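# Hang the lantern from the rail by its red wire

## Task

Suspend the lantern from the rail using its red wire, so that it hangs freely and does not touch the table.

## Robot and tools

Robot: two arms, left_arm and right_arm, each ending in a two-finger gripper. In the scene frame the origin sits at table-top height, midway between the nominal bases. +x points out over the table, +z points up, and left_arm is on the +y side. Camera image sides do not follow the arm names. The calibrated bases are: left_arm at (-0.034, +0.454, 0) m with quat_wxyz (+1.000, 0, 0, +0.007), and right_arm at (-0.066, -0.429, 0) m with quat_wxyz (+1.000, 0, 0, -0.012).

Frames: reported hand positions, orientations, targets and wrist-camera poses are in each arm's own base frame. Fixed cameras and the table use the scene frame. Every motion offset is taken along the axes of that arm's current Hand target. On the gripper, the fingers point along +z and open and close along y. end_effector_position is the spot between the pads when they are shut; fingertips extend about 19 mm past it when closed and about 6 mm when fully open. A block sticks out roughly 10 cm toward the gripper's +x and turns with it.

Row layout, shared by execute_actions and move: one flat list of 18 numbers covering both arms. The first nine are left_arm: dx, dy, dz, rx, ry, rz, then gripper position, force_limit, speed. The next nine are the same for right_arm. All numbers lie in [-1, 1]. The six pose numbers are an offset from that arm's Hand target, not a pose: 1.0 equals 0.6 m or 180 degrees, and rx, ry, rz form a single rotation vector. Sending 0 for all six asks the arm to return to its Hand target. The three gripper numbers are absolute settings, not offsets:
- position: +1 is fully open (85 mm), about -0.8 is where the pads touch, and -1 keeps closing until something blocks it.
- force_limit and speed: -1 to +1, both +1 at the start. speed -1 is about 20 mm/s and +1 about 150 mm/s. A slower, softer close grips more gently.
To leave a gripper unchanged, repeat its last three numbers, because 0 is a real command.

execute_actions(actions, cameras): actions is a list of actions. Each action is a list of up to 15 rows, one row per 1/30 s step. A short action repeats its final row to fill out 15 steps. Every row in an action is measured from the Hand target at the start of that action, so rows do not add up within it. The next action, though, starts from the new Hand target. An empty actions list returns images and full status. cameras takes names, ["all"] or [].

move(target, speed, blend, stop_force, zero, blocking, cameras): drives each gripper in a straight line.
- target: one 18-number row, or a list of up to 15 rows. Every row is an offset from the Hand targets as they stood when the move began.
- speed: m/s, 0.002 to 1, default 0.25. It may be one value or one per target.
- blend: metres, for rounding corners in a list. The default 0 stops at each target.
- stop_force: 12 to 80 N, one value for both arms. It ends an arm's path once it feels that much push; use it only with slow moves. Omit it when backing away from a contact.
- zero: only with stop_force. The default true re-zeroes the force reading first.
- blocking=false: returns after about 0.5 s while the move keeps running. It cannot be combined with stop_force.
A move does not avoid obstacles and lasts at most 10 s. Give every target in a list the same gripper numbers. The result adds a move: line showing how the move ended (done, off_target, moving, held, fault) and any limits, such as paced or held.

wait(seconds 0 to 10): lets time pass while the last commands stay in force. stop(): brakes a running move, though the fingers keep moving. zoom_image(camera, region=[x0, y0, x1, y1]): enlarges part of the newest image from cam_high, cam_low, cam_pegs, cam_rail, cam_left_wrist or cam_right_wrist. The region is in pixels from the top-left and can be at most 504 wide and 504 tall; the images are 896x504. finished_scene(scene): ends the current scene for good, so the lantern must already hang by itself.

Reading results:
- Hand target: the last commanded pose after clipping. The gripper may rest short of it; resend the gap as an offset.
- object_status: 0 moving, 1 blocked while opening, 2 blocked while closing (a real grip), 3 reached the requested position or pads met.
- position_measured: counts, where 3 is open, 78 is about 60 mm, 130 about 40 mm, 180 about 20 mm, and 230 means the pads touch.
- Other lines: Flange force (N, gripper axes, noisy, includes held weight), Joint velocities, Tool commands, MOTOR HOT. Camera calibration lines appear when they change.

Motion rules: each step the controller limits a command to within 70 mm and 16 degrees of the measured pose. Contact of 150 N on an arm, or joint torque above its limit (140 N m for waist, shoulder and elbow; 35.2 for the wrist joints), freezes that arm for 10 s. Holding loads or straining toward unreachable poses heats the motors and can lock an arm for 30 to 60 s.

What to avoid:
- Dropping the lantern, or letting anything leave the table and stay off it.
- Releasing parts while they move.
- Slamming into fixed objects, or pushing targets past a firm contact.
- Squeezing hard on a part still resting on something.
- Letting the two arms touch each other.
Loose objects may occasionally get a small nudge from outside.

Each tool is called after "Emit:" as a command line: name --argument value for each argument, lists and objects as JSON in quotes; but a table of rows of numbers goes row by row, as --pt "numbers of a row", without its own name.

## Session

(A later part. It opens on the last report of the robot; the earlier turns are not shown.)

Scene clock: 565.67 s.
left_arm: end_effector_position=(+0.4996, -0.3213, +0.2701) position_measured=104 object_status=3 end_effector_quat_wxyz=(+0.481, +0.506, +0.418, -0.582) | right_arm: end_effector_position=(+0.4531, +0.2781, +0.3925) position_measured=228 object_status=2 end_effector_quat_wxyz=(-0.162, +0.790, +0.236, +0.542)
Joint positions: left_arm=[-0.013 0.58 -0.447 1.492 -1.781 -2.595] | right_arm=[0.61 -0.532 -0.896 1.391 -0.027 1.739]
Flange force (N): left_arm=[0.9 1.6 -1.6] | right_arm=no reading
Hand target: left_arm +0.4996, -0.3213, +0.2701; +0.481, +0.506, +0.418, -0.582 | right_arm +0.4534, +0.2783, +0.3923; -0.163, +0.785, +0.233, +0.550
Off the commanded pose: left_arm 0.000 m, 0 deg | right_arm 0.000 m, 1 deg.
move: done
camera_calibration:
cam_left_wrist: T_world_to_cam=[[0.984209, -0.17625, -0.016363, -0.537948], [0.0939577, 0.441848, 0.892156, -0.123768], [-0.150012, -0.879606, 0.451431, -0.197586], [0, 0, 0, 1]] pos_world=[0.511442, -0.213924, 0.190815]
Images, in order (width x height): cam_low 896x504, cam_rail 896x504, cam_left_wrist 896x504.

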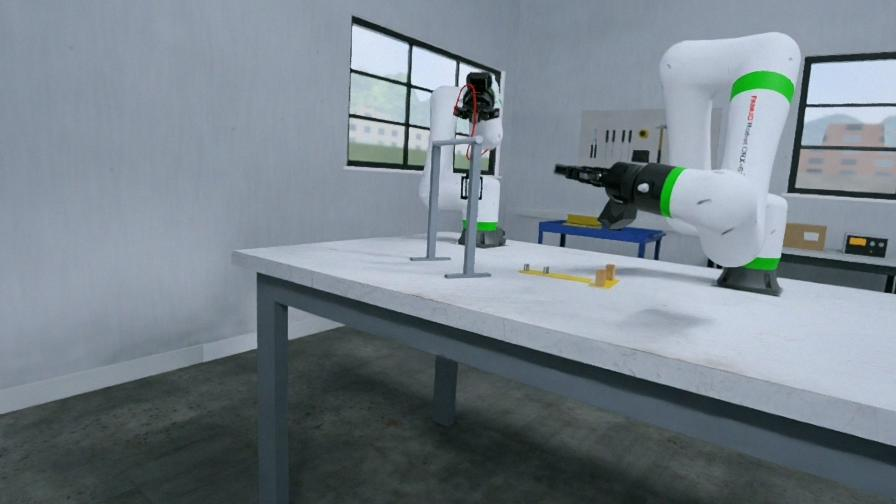

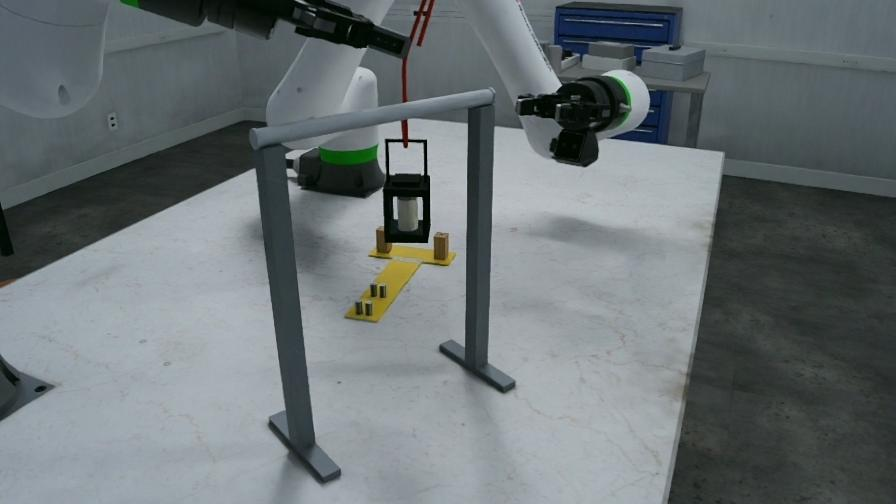

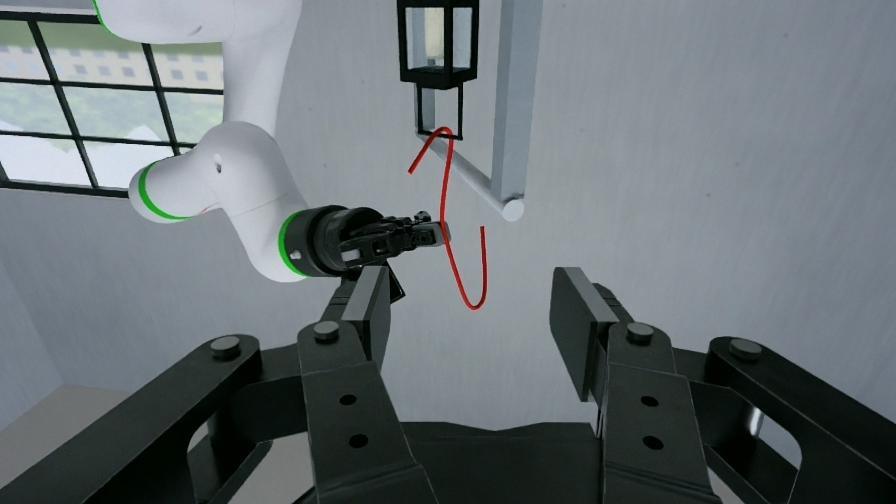

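Emit:
move --pt "0 0 0 0 0 0 0.2 0 0 -0.0698 0.0045 0.0275 0 0 0 -1 0.5 -0.5" --speed 0.05 --cameras '["cam_left_wrist","cam_rail","cam_low","cam_high"]'

Emit:
zoom_image --camera "cam_left_wrist" --region '[350, 20, 550, 360]'

Emit:
zoom_image --camera "cam_low" --region '[420, 40, 540, 220]'

Emit:
zoom_image --camera "cam_rail" --region '[330, 0, 510, 240]'

Emit:
zoom_image --camera "cam_high" --region '[360, 60, 480, 200]'

Scene clock: 586.97 s.
left_arm: end_effector_position=(+0.4996, -0.3213, +0.2701) position_measured=104 object_status=3 end_effector_quat_wxyz=(+0.481, +0.506, +0.418, -0.582) | right_arm: end_effector_position=(+0.4556, +0.2764, +0.3479) position_measured=228 object_status=2 end_effector_quat_wxyz=(-0.158, +0.807, +0.244, +0.514)
Joint positions: left_arm=[-0.013 0.58 -0.447 1.492 -1.781 -2.595] | right_arm=[0.559 -0.493 -0.933 1.442 0.03 1.708]
Flange force (N): left_arm=[0.6 1.6 -1.2] | right_arm=no reading
Hand target: left_arm +0.4996, -0.3213, +0.2701; +0.481, +0.506, +0.418, -0.582 | right_arm +0.4559, +0.2767, +0.3473; -0.163, +0.785, +0.233, +0.550
Off the commanded pose: left_arm 0.000 m, 0 deg | right_arm 0.001 m, 5 deg.
move: off_target (right_arm)
camera_calibration:
cam_left_wrist: T_world_to_cam=[[0.984209, -0.17625, -0.016363, -0.537948], [0.0939577, 0.441848, 0.892156, -0.123768], [-0.150012, -0.879606, 0.451431, -0.197586], [0, 0, 0, 1]] pos_world=[0.511442, -0.213924, 0.190815]
Images, in order (width x height): cam_high 896x504, cam_low 896x504, cam_rail 896x504, cam_left_wrist 896x504.

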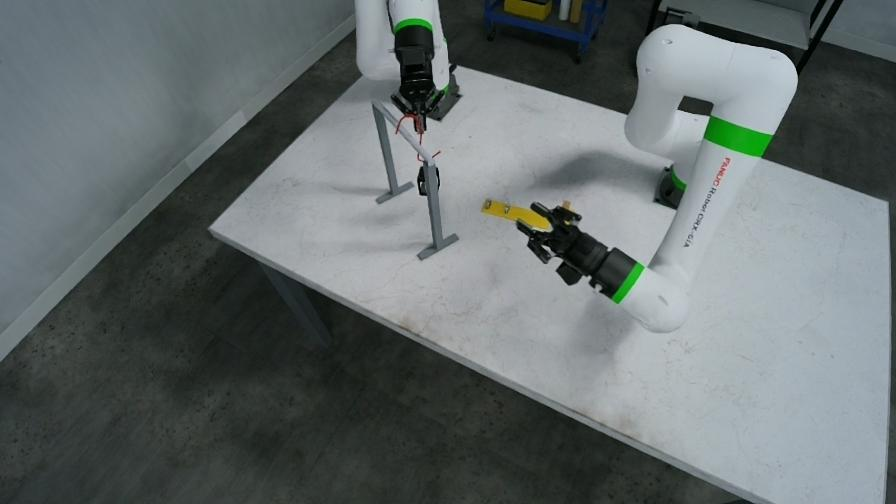

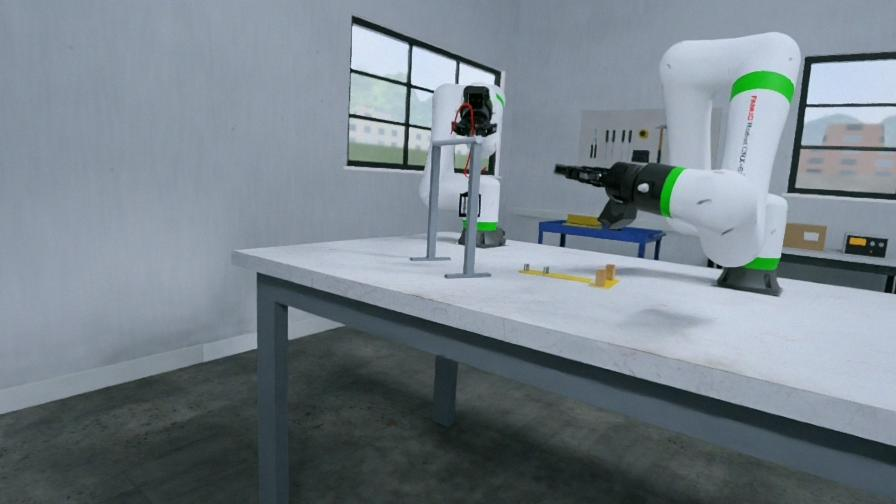

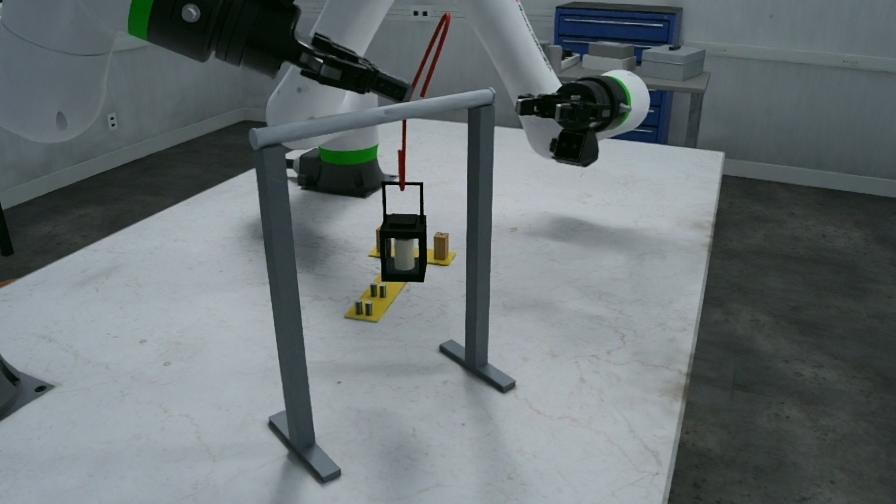

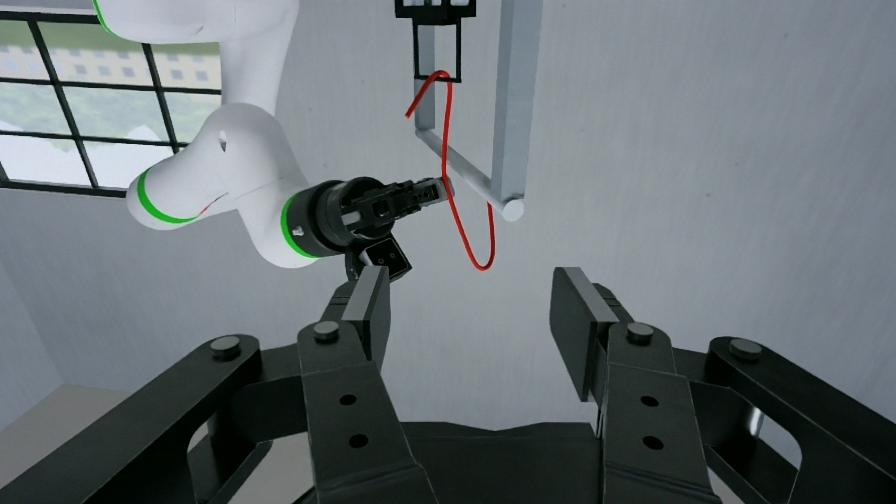

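Scaled by 1.482.

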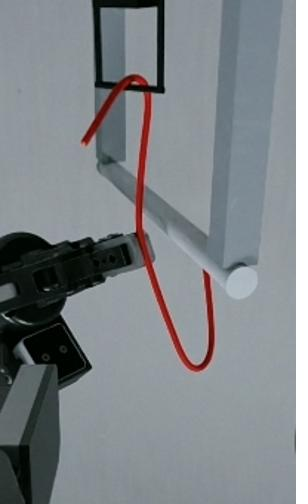

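Scaled by 2.800.

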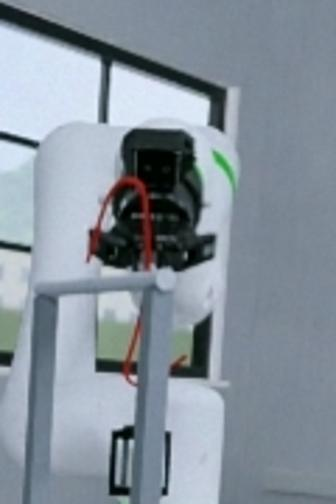

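Scaled by 2.100.

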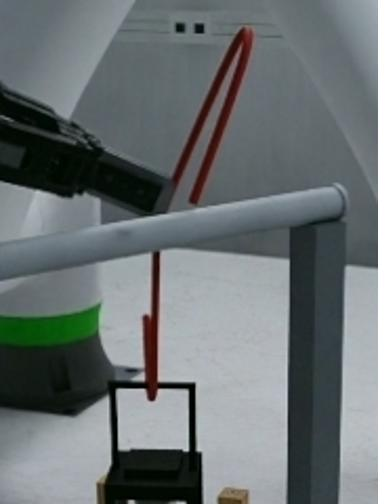

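Scaled by 3.600.

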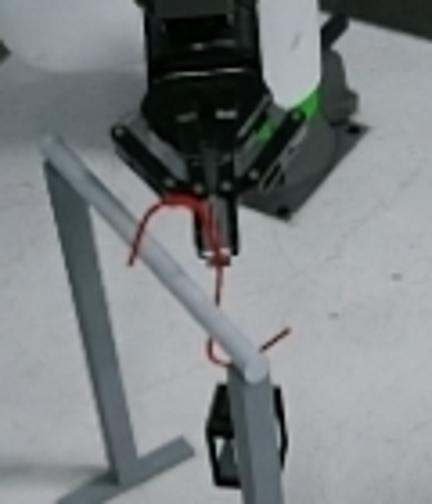

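Emit:
move --pt "0 0 0 0 0 0 0.2 0 0 0.0327 -0.0058 -0.0108 -0.0624 -0.0113 0.024 -1 0.5 -0.5" --speed 0.06 --cameras '["cam_left_wrist","cam_rail","cam_low","cam_high"]'

Emit:
zoom_image --camera "cam_left_wrist" --region '[350, 20, 550, 360]'

Emit:
zoom_image --camera "cam_low" --region '[420, 40, 540, 220]'

Emit:
zoom_image --camera "cam_rail" --region '[330, 0, 510, 240]'

Emit:
zoom_image --camera "cam_high" --region '[360, 60, 480, 200]'

Scene clock: 639.97 s.
left_arm: end_effector_position=(+0.4996, -0.3213, +0.2701) position_measured=104 object_status=3 end_effector_quat_wxyz=(+0.481, +0.506, +0.418, -0.582) | right_arm: end_effector_position=(+0.4545, +0.2799, +0.3680) position_measured=228 object_status=2 end_effector_quat_wxyz=(-0.102, +0.815, +0.151, +0.550)
Joint positions: left_arm=[-0.013 0.58 -0.447 1.492 -1.781 -2.595] | right_arm=[0.724 -0.482 -0.916 1.65 -0.332 1.349]
Flange force (N): left_arm=[0.9 1.8 -1.7] | right_arm=no reading
Hand target: left_arm +0.4996, -0.3213, +0.2701; +0.481, +0.506, +0.418, -0.582 | right_arm +0.4545, +0.2800, +0.3680; -0.102, +0.815, +0.151, +0.550
Off the commanded pose: left_arm 0.000 m, 0 deg | right_arm 0.000 m, 0 deg.
move: done
camera_calibration:
cam_left_wrist: T_world_to_cam=[[0.984209, -0.17625, -0.016363, -0.537948], [0.0939577, 0.441848, 0.892156, -0.123768], [-0.150012, -0.879606, 0.451431, -0.197586], [0, 0, 0, 1]] pos_world=[0.511442, -0.213924, 0.190815]
Images, in order (width x height): cam_high 896x504, cam_low 896x504, cam_rail 896x504, cam_left_wrist 896x504.

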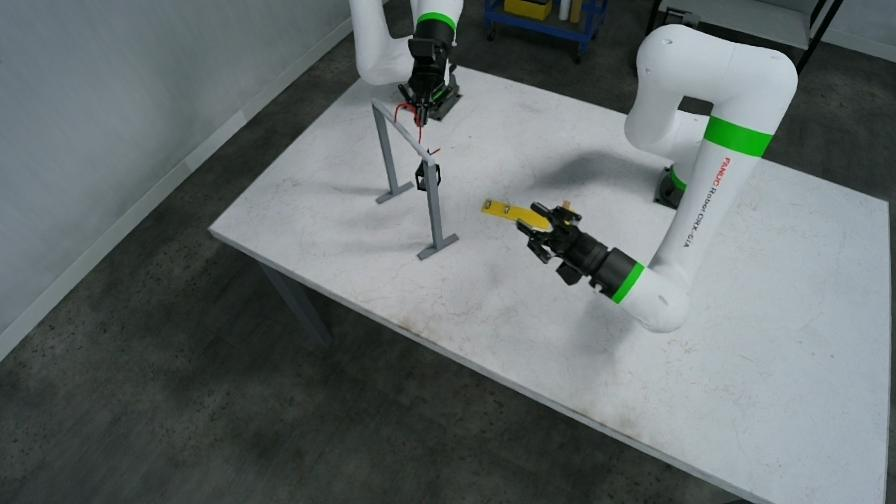

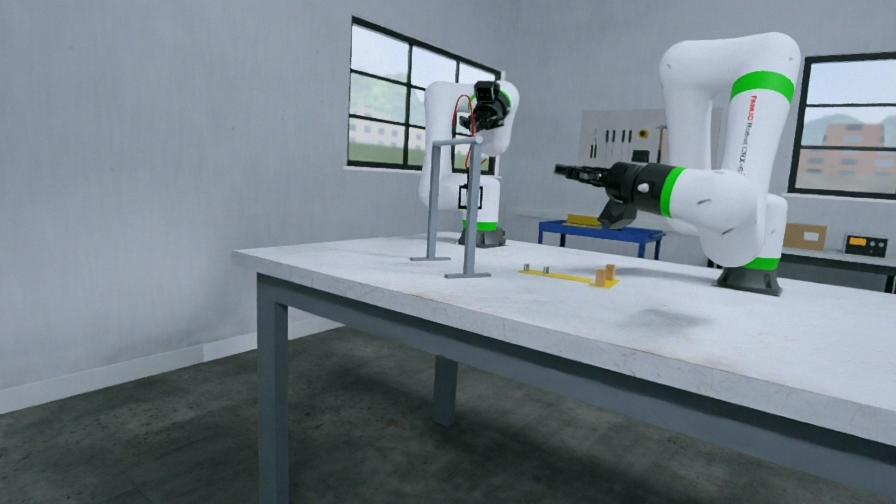

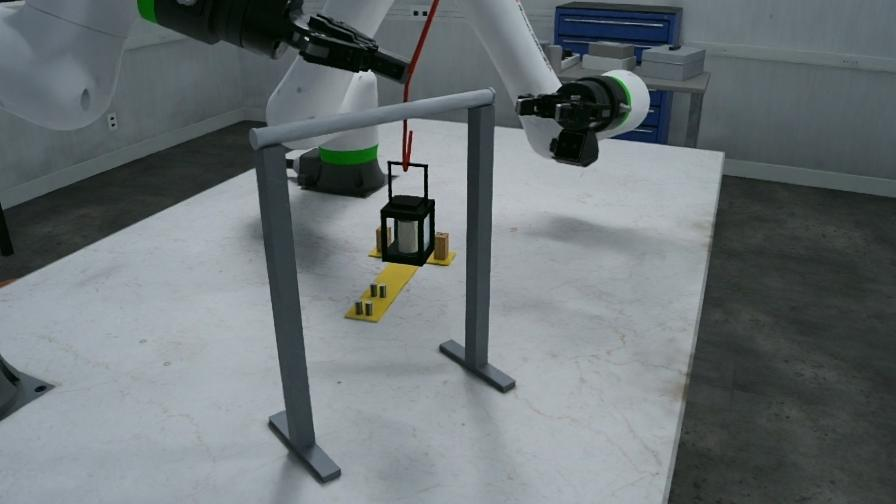

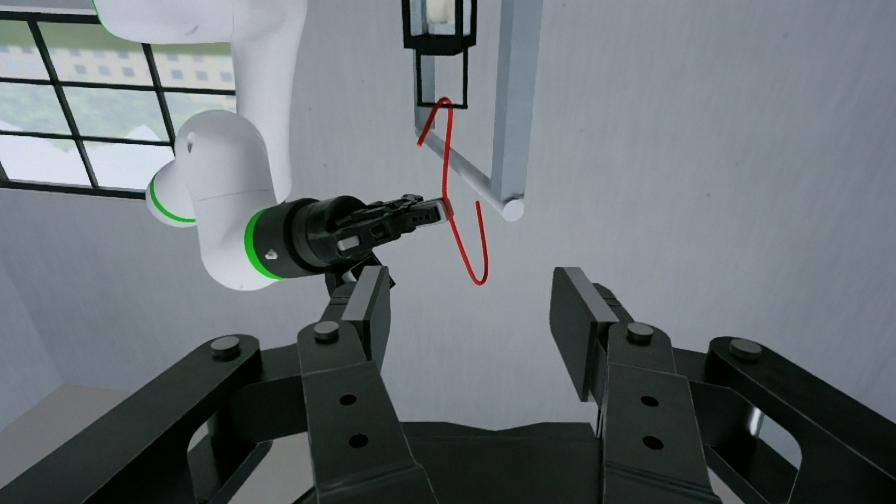

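Scaled by 1.482.

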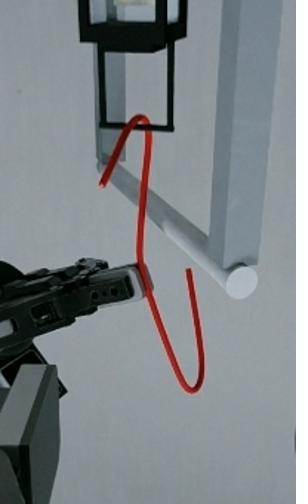

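Scaled by 2.800.

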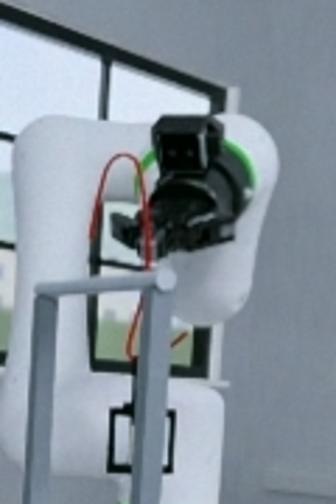

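Scaled by 2.100.

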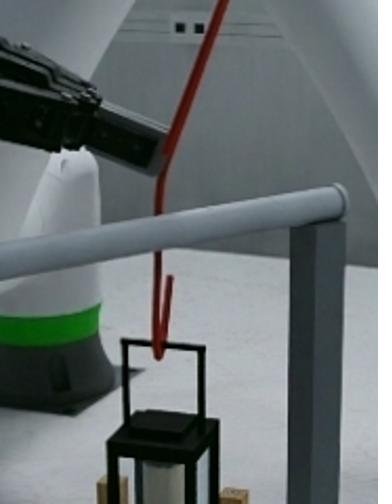

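Scaled by 3.600.

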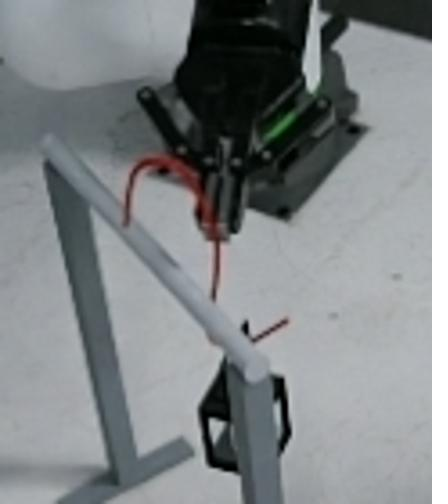

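Emit:
move --pt "0 0 0 0 0 0 0.2 0 0 -0.0912 0.0043 0.0412 0 0 0 -1 0.5 -0.5" --speed 0.05 --cameras '["cam_left_wrist","cam_rail","cam_low","cam_high"]'

Emit:
zoom_image --camera "cam_left_wrist" --region '[350, 20, 550, 360]'

Emit:
zoom_image --camera "cam_low" --region '[420, 40, 540, 220]'

Emit:
zoom_image --camera "cam_rail" --region '[330, 0, 510, 240]'

Emit:
zoom_image --camera "cam_high" --region '[360, 60, 480, 200]'

Scene clock: 651.97 s.
left_arm: end_effector_position=(+0.4996, -0.3213, +0.2701) position_measured=104 object_status=3 end_effector_quat_wxyz=(+0.481, +0.506, +0.418, -0.582) | right_arm: end_effector_position=(+0.4573, +0.2787, +0.3084) position_measured=228 object_status=2 end_effector_quat_wxyz=(-0.087, +0.824, +0.144, +0.541)
Joint positions: left_arm=[-0.013 0.58 -0.447 1.492 -1.781 -2.595] | right_arm=[0.444 -0.442 -0.946 2.303 -0.136 0.804]
Flange force (N): left_arm=[1.0 2.2 -1.8] | right_arm=no reading
Hand target: left_arm +0.4996, -0.3213, +0.2701; +0.481, +0.506, +0.418, -0.582 | right_arm +0.4577, +0.2784, +0.3080; -0.102, +0.815, +0.151, +0.550
Off the commanded pose: left_arm 0.000 m, 0 deg | right_arm 0.001 m, 2 deg.
move: done
camera_calibration:
cam_left_wrist: T_world_to_cam=[[0.984209, -0.17625, -0.016363, -0.537948], [0.0939577, 0.441848, 0.892156, -0.123768], [-0.150012, -0.879606, 0.451431, -0.197586], [0, 0, 0, 1]] pos_world=[0.511442, -0.213924, 0.190815]
Images, in order (width x height): cam_high 896x504, cam_low 896x504, cam_rail 896x504, cam_left_wrist 896x504.

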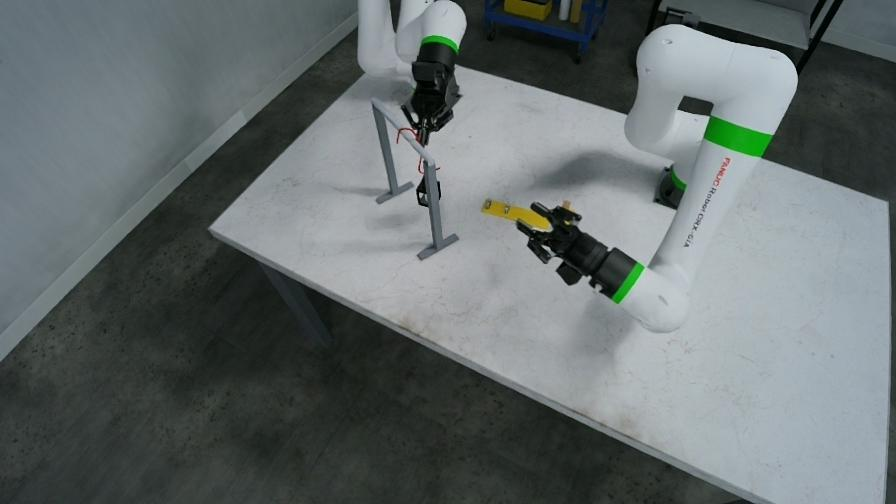

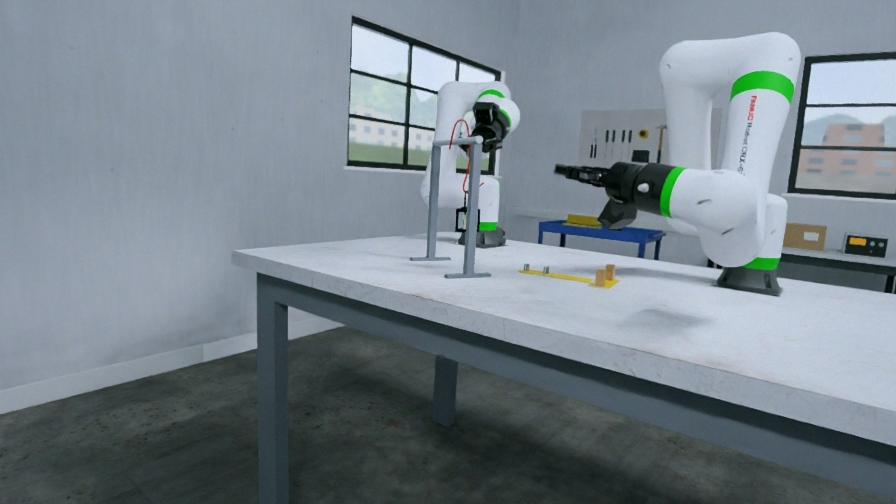

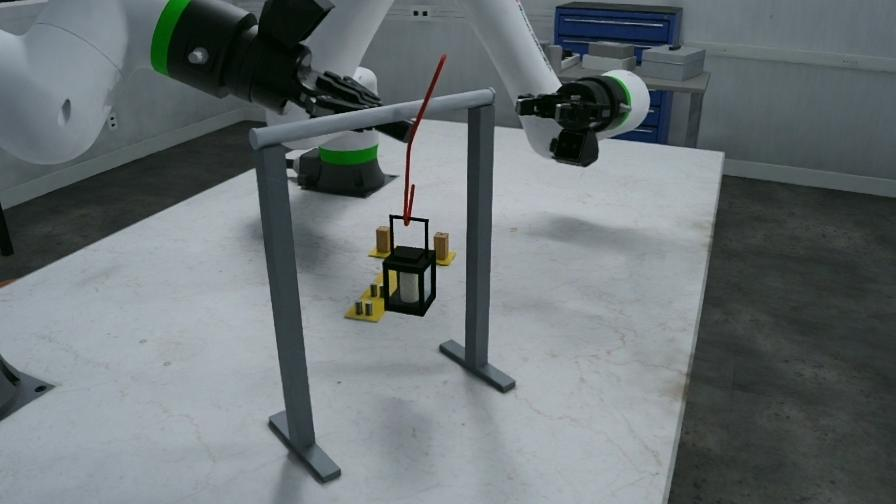

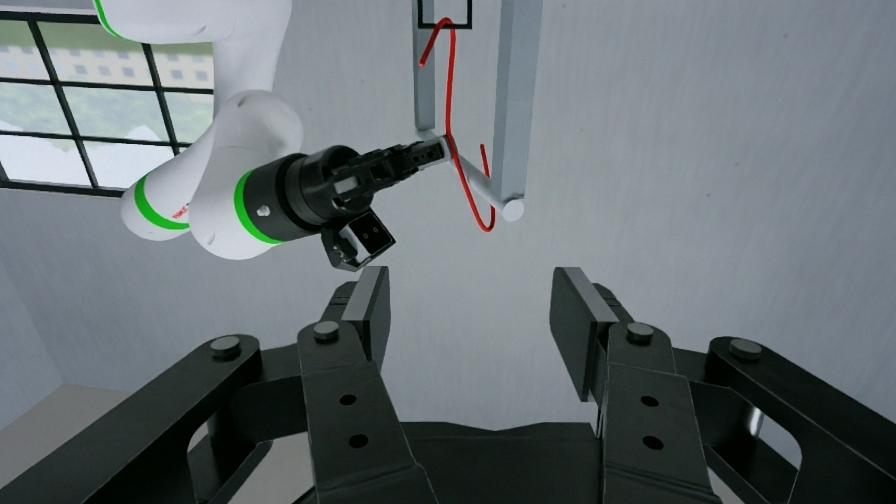

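Scaled by 1.482.

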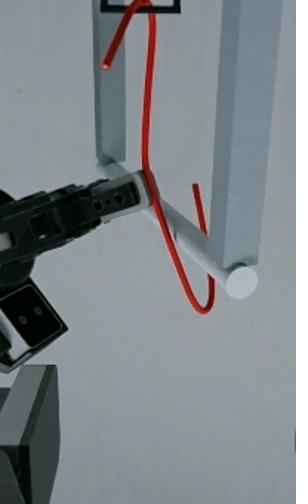

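Scaled by 2.800.

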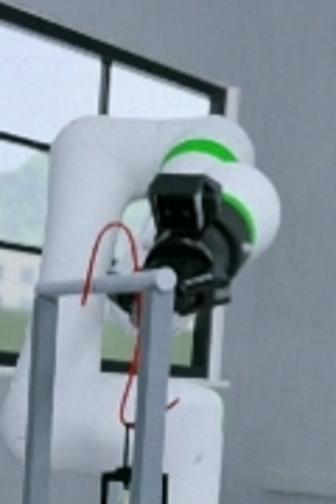

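Scaled by 2.100.

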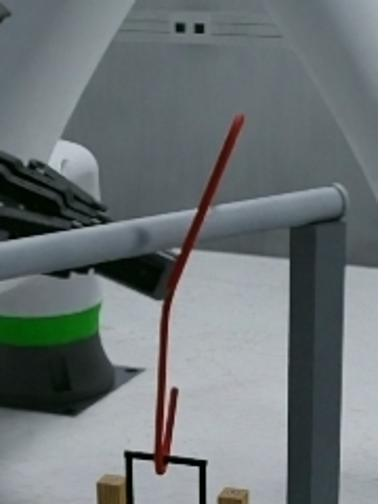

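Scaled by 3.600.

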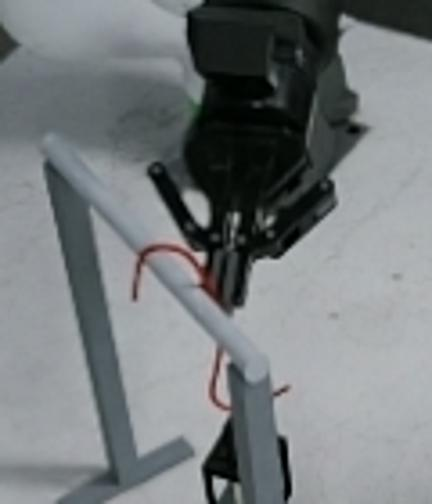

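Emit:
move --pt "0 0 0 0 0 0 0.2 0 0 -0.0758 -0.0168 0.0138 0 0.0444 0 -1 0.5 -0.5" --speed 0.05 --cameras '["cam_left_wrist","cam_rail","cam_low","cam_high"]'

Emit:
zoom_image --camera "cam_left_wrist" --region '[350, 0, 550, 340]'

Emit:
zoom_image --camera "cam_low" --region '[420, 90, 540, 270]'

Emit:
zoom_image --camera "cam_rail" --region '[330, 40, 510, 340]'

Emit:
zoom_image --camera "cam_high" --region '[360, 60, 480, 200]'

Scene clock: 668.37 s.
left_arm: end_effector_position=(+0.4996, -0.3213, +0.2701) position_measured=104 object_status=3 end_effector_quat_wxyz=(+0.481, +0.506, +0.418, -0.582) | right_arm: end_effector_position=(+0.4452, +0.2851, +0.2626) position_measured=228 object_status=2 end_effector_quat_wxyz=(-0.104, +0.775, +0.137, +0.608)
Joint positions: left_arm=[-0.013 0.58 -0.447 1.492 -1.781 -2.595] | right_arm=[0.298 -0.404 -0.9 3.317 -0.258 -0.153]
Flange force (N): left_arm=[1.0 2.1 -1.5] | right_arm=no reading
Hand target: left_arm +0.4996, -0.3213, +0.2701; +0.481, +0.506, +0.418, -0.582 | right_arm +0.4454, +0.2844, +0.2627; -0.112, +0.775, +0.144, +0.605
Off the commanded pose: left_arm 0.000 m, 0 deg | right_arm 0.001 m, 1 deg.
joint sent to its limit (right arm) — joint 4 (forearm roll), upper limit. The joint targets still meet the commanded pose.
move: done
camera_calibration:
cam_left_wrist: T_world_to_cam=[[0.984209, -0.17625, -0.016363, -0.537948], [0.0939577, 0.441848, 0.892156, -0.123768], [-0.150012, -0.879606, 0.451431, -0.197586], [0, 0, 0, 1]] pos_world=[0.511442, -0.213924, 0.190815]
Images, in order (width x height): cam_high 896x504, cam_low 896x504, cam_rail 896x504, cam_left_wrist 896x504.

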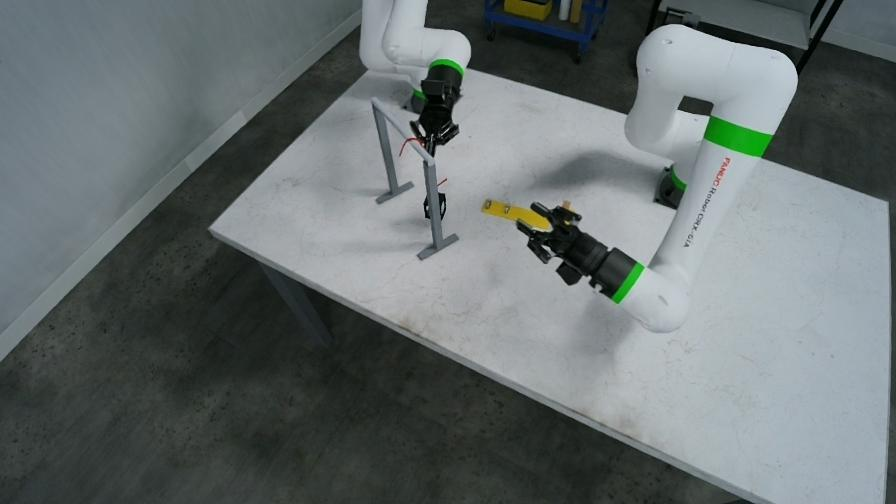

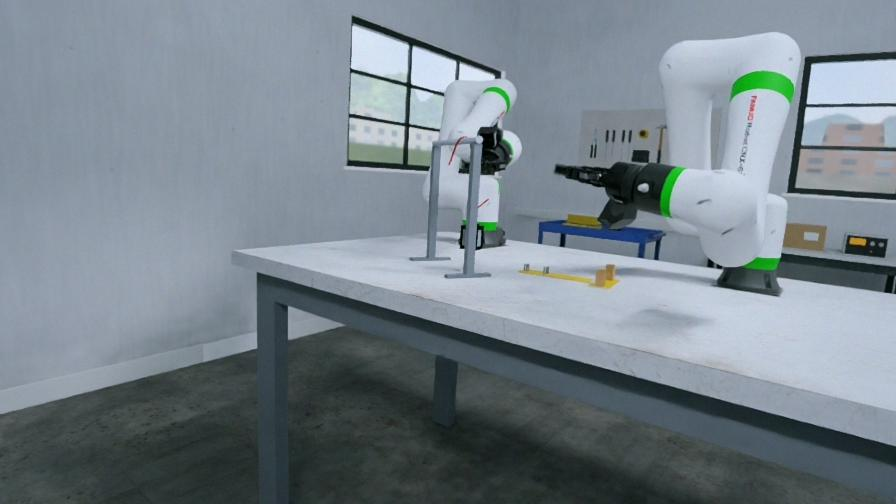

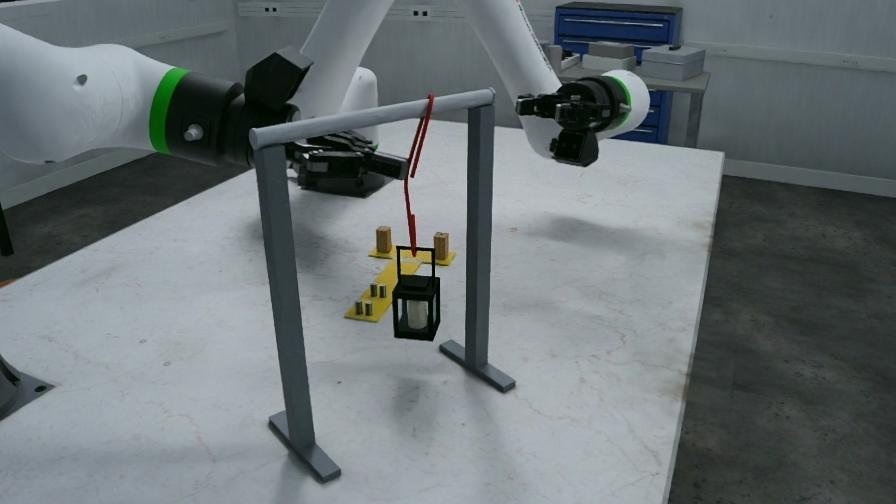

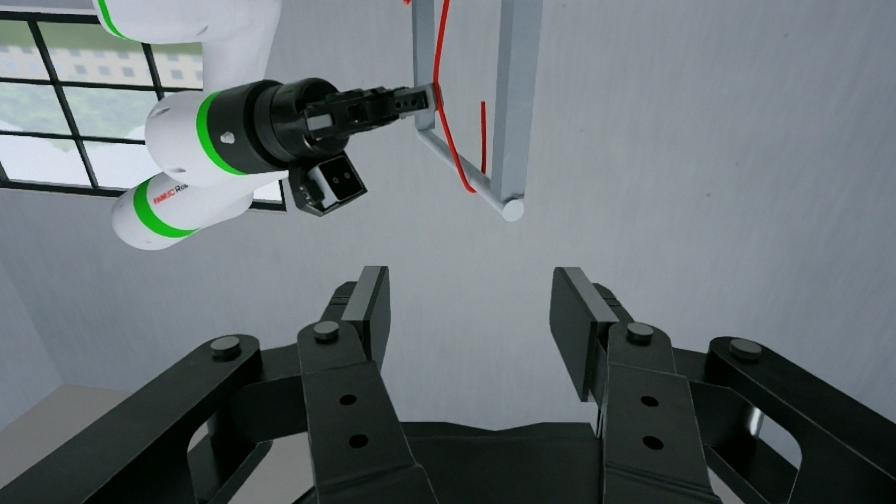

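Scaled by 1.482.

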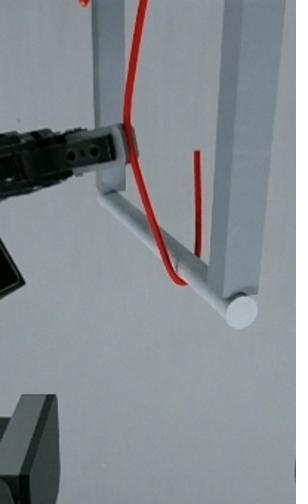

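Scaled by 2.800.

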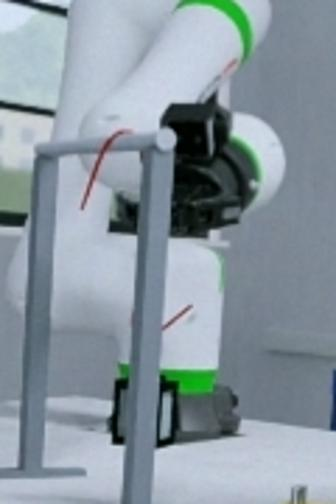

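Scaled by 1.680.

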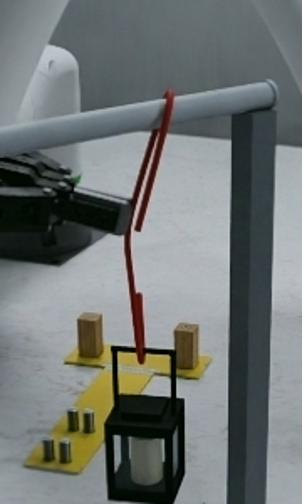

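Scaled by 3.600.

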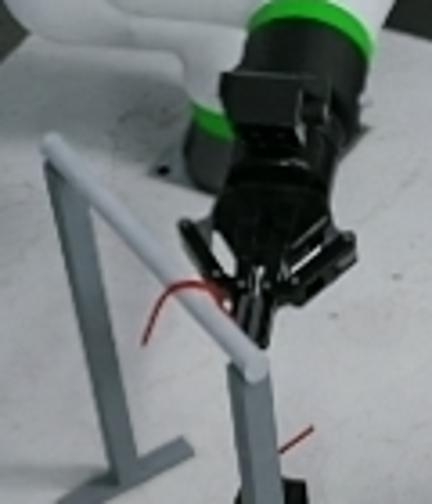

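Emit:
move --pt "0 0 0 0 0 0 0.2 0 0 -0.0113 0 0.0028 0 0 0 -1 0.5 -0.5" --speed 0.02 --cameras '["cam_left_wrist","cam_rail","cam_low","cam_high"]'

Emit:
zoom_image --camera "cam_left_wrist" --region '[350, 0, 550, 240]'

Emit:
zoom_image --camera "cam_low" --region '[420, 110, 520, 220]'

Emit:
zoom_image --camera "cam_rail" --region '[370, 70, 490, 270]'

Emit:
zoom_image --camera "cam_high" --region '[380, 110, 450, 190]'

Scene clock: 674.60 s.
left_arm: end_effector_position=(+0.4996, -0.3213, +0.2701) position_measured=104 object_status=3 end_effector_quat_wxyz=(+0.481, +0.506, +0.418, -0.582) | right_arm: end_effector_position=(+0.4452, +0.2851, +0.2556) position_measured=228 object_status=2 end_effector_quat_wxyz=(-0.104, +0.775, +0.137, +0.608)
Joint positions: left_arm=[-0.013 0.58 -0.447 1.492 -1.781 -2.595] | right_arm=[0.295 -0.389 -0.911 3.317 -0.283 -0.151]
Flange force (N): left_arm=[0.8 1.8 -1.6] | right_arm=no reading
Hand target: left_arm +0.4996, -0.3213, +0.2701; +0.481, +0.506, +0.418, -0.582 | right_arm +0.4454, +0.2844, +0.2557; -0.112, +0.775, +0.144, +0.605
Off the commanded pose: left_arm 0.000 m, 0 deg | right_arm 0.001 m, 1 deg.
joint sent to its limit (right arm) — joint 4 (forearm roll), upper limit. The joint targets still meet the commanded pose.
move: done
camera_calibration:
cam_left_wrist: T_world_to_cam=[[0.984209, -0.17625, -0.016363, -0.537948], [0.0939577, 0.441848, 0.892156, -0.123768], [-0.150012, -0.879606, 0.451431, -0.197586], [0, 0, 0, 1]] pos_world=[0.511442, -0.213924, 0.190815]
Images, in order (width x height): cam_high 896x504, cam_low 896x504, cam_rail 896x504, cam_left_wrist 896x504.

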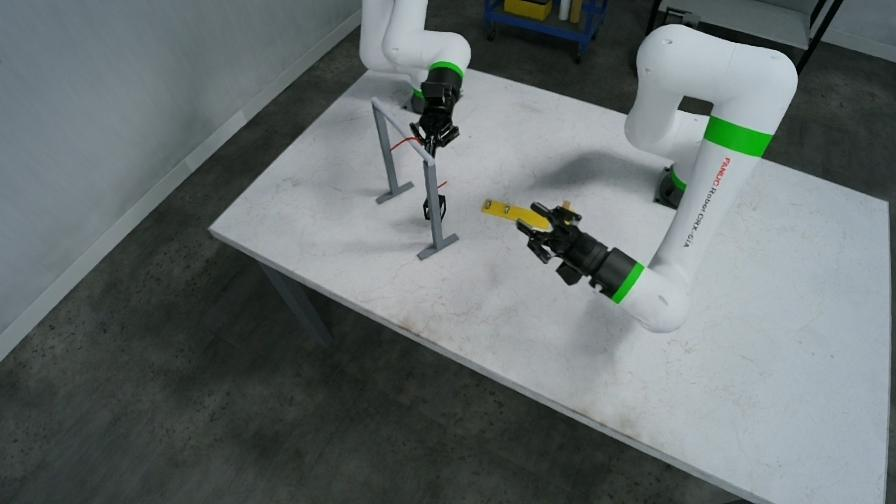

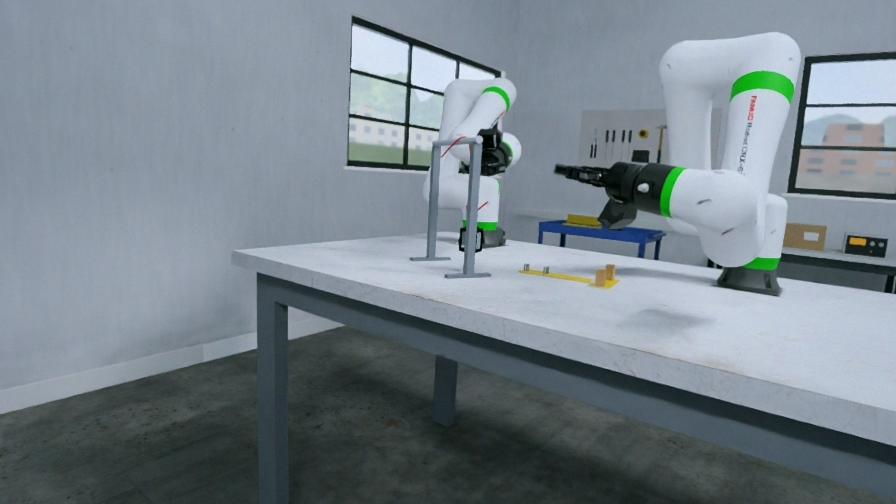

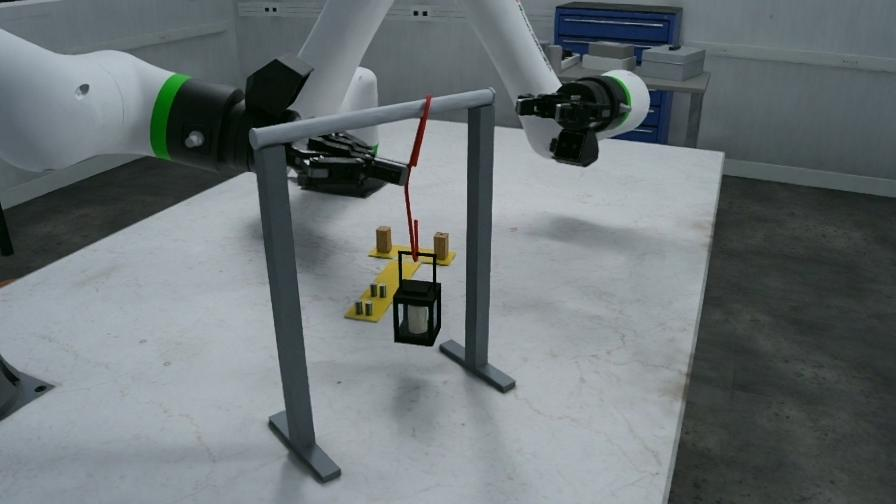

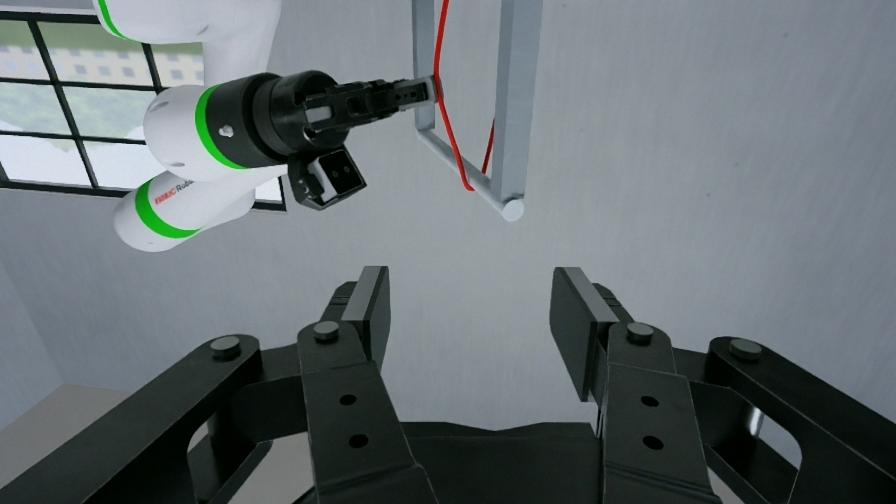

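Scaled by 2.100.

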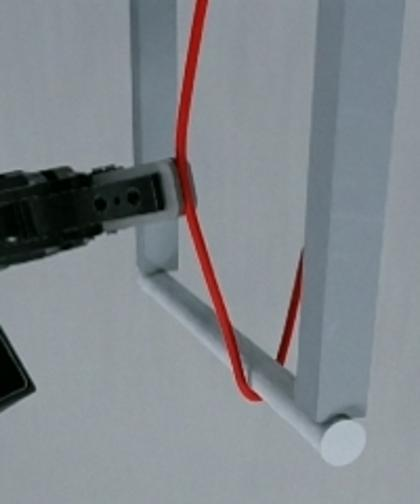

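Scaled by 4.582.

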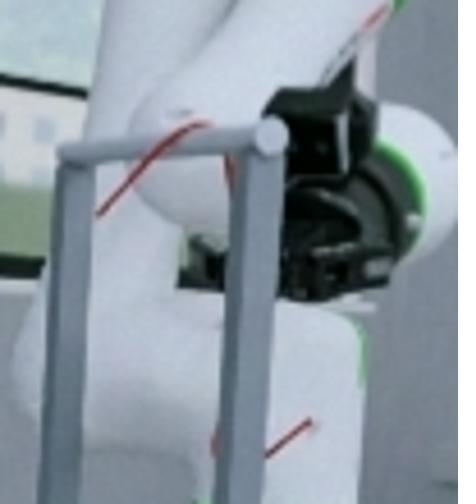

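Scaled by 2.520.

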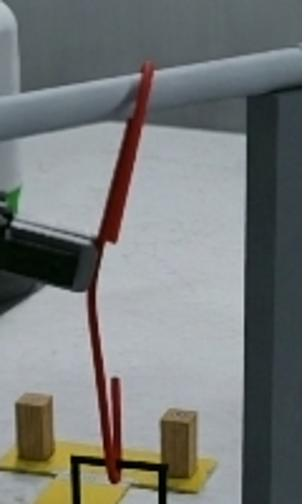

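Scaled by 6.300.

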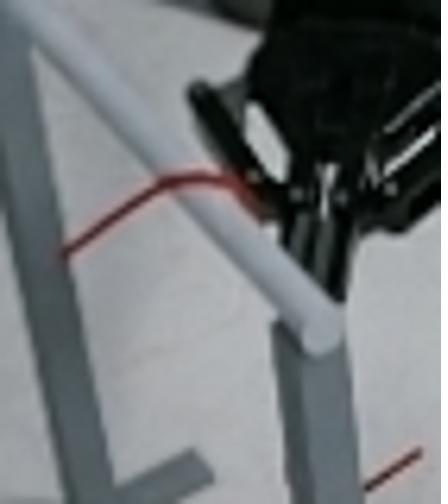

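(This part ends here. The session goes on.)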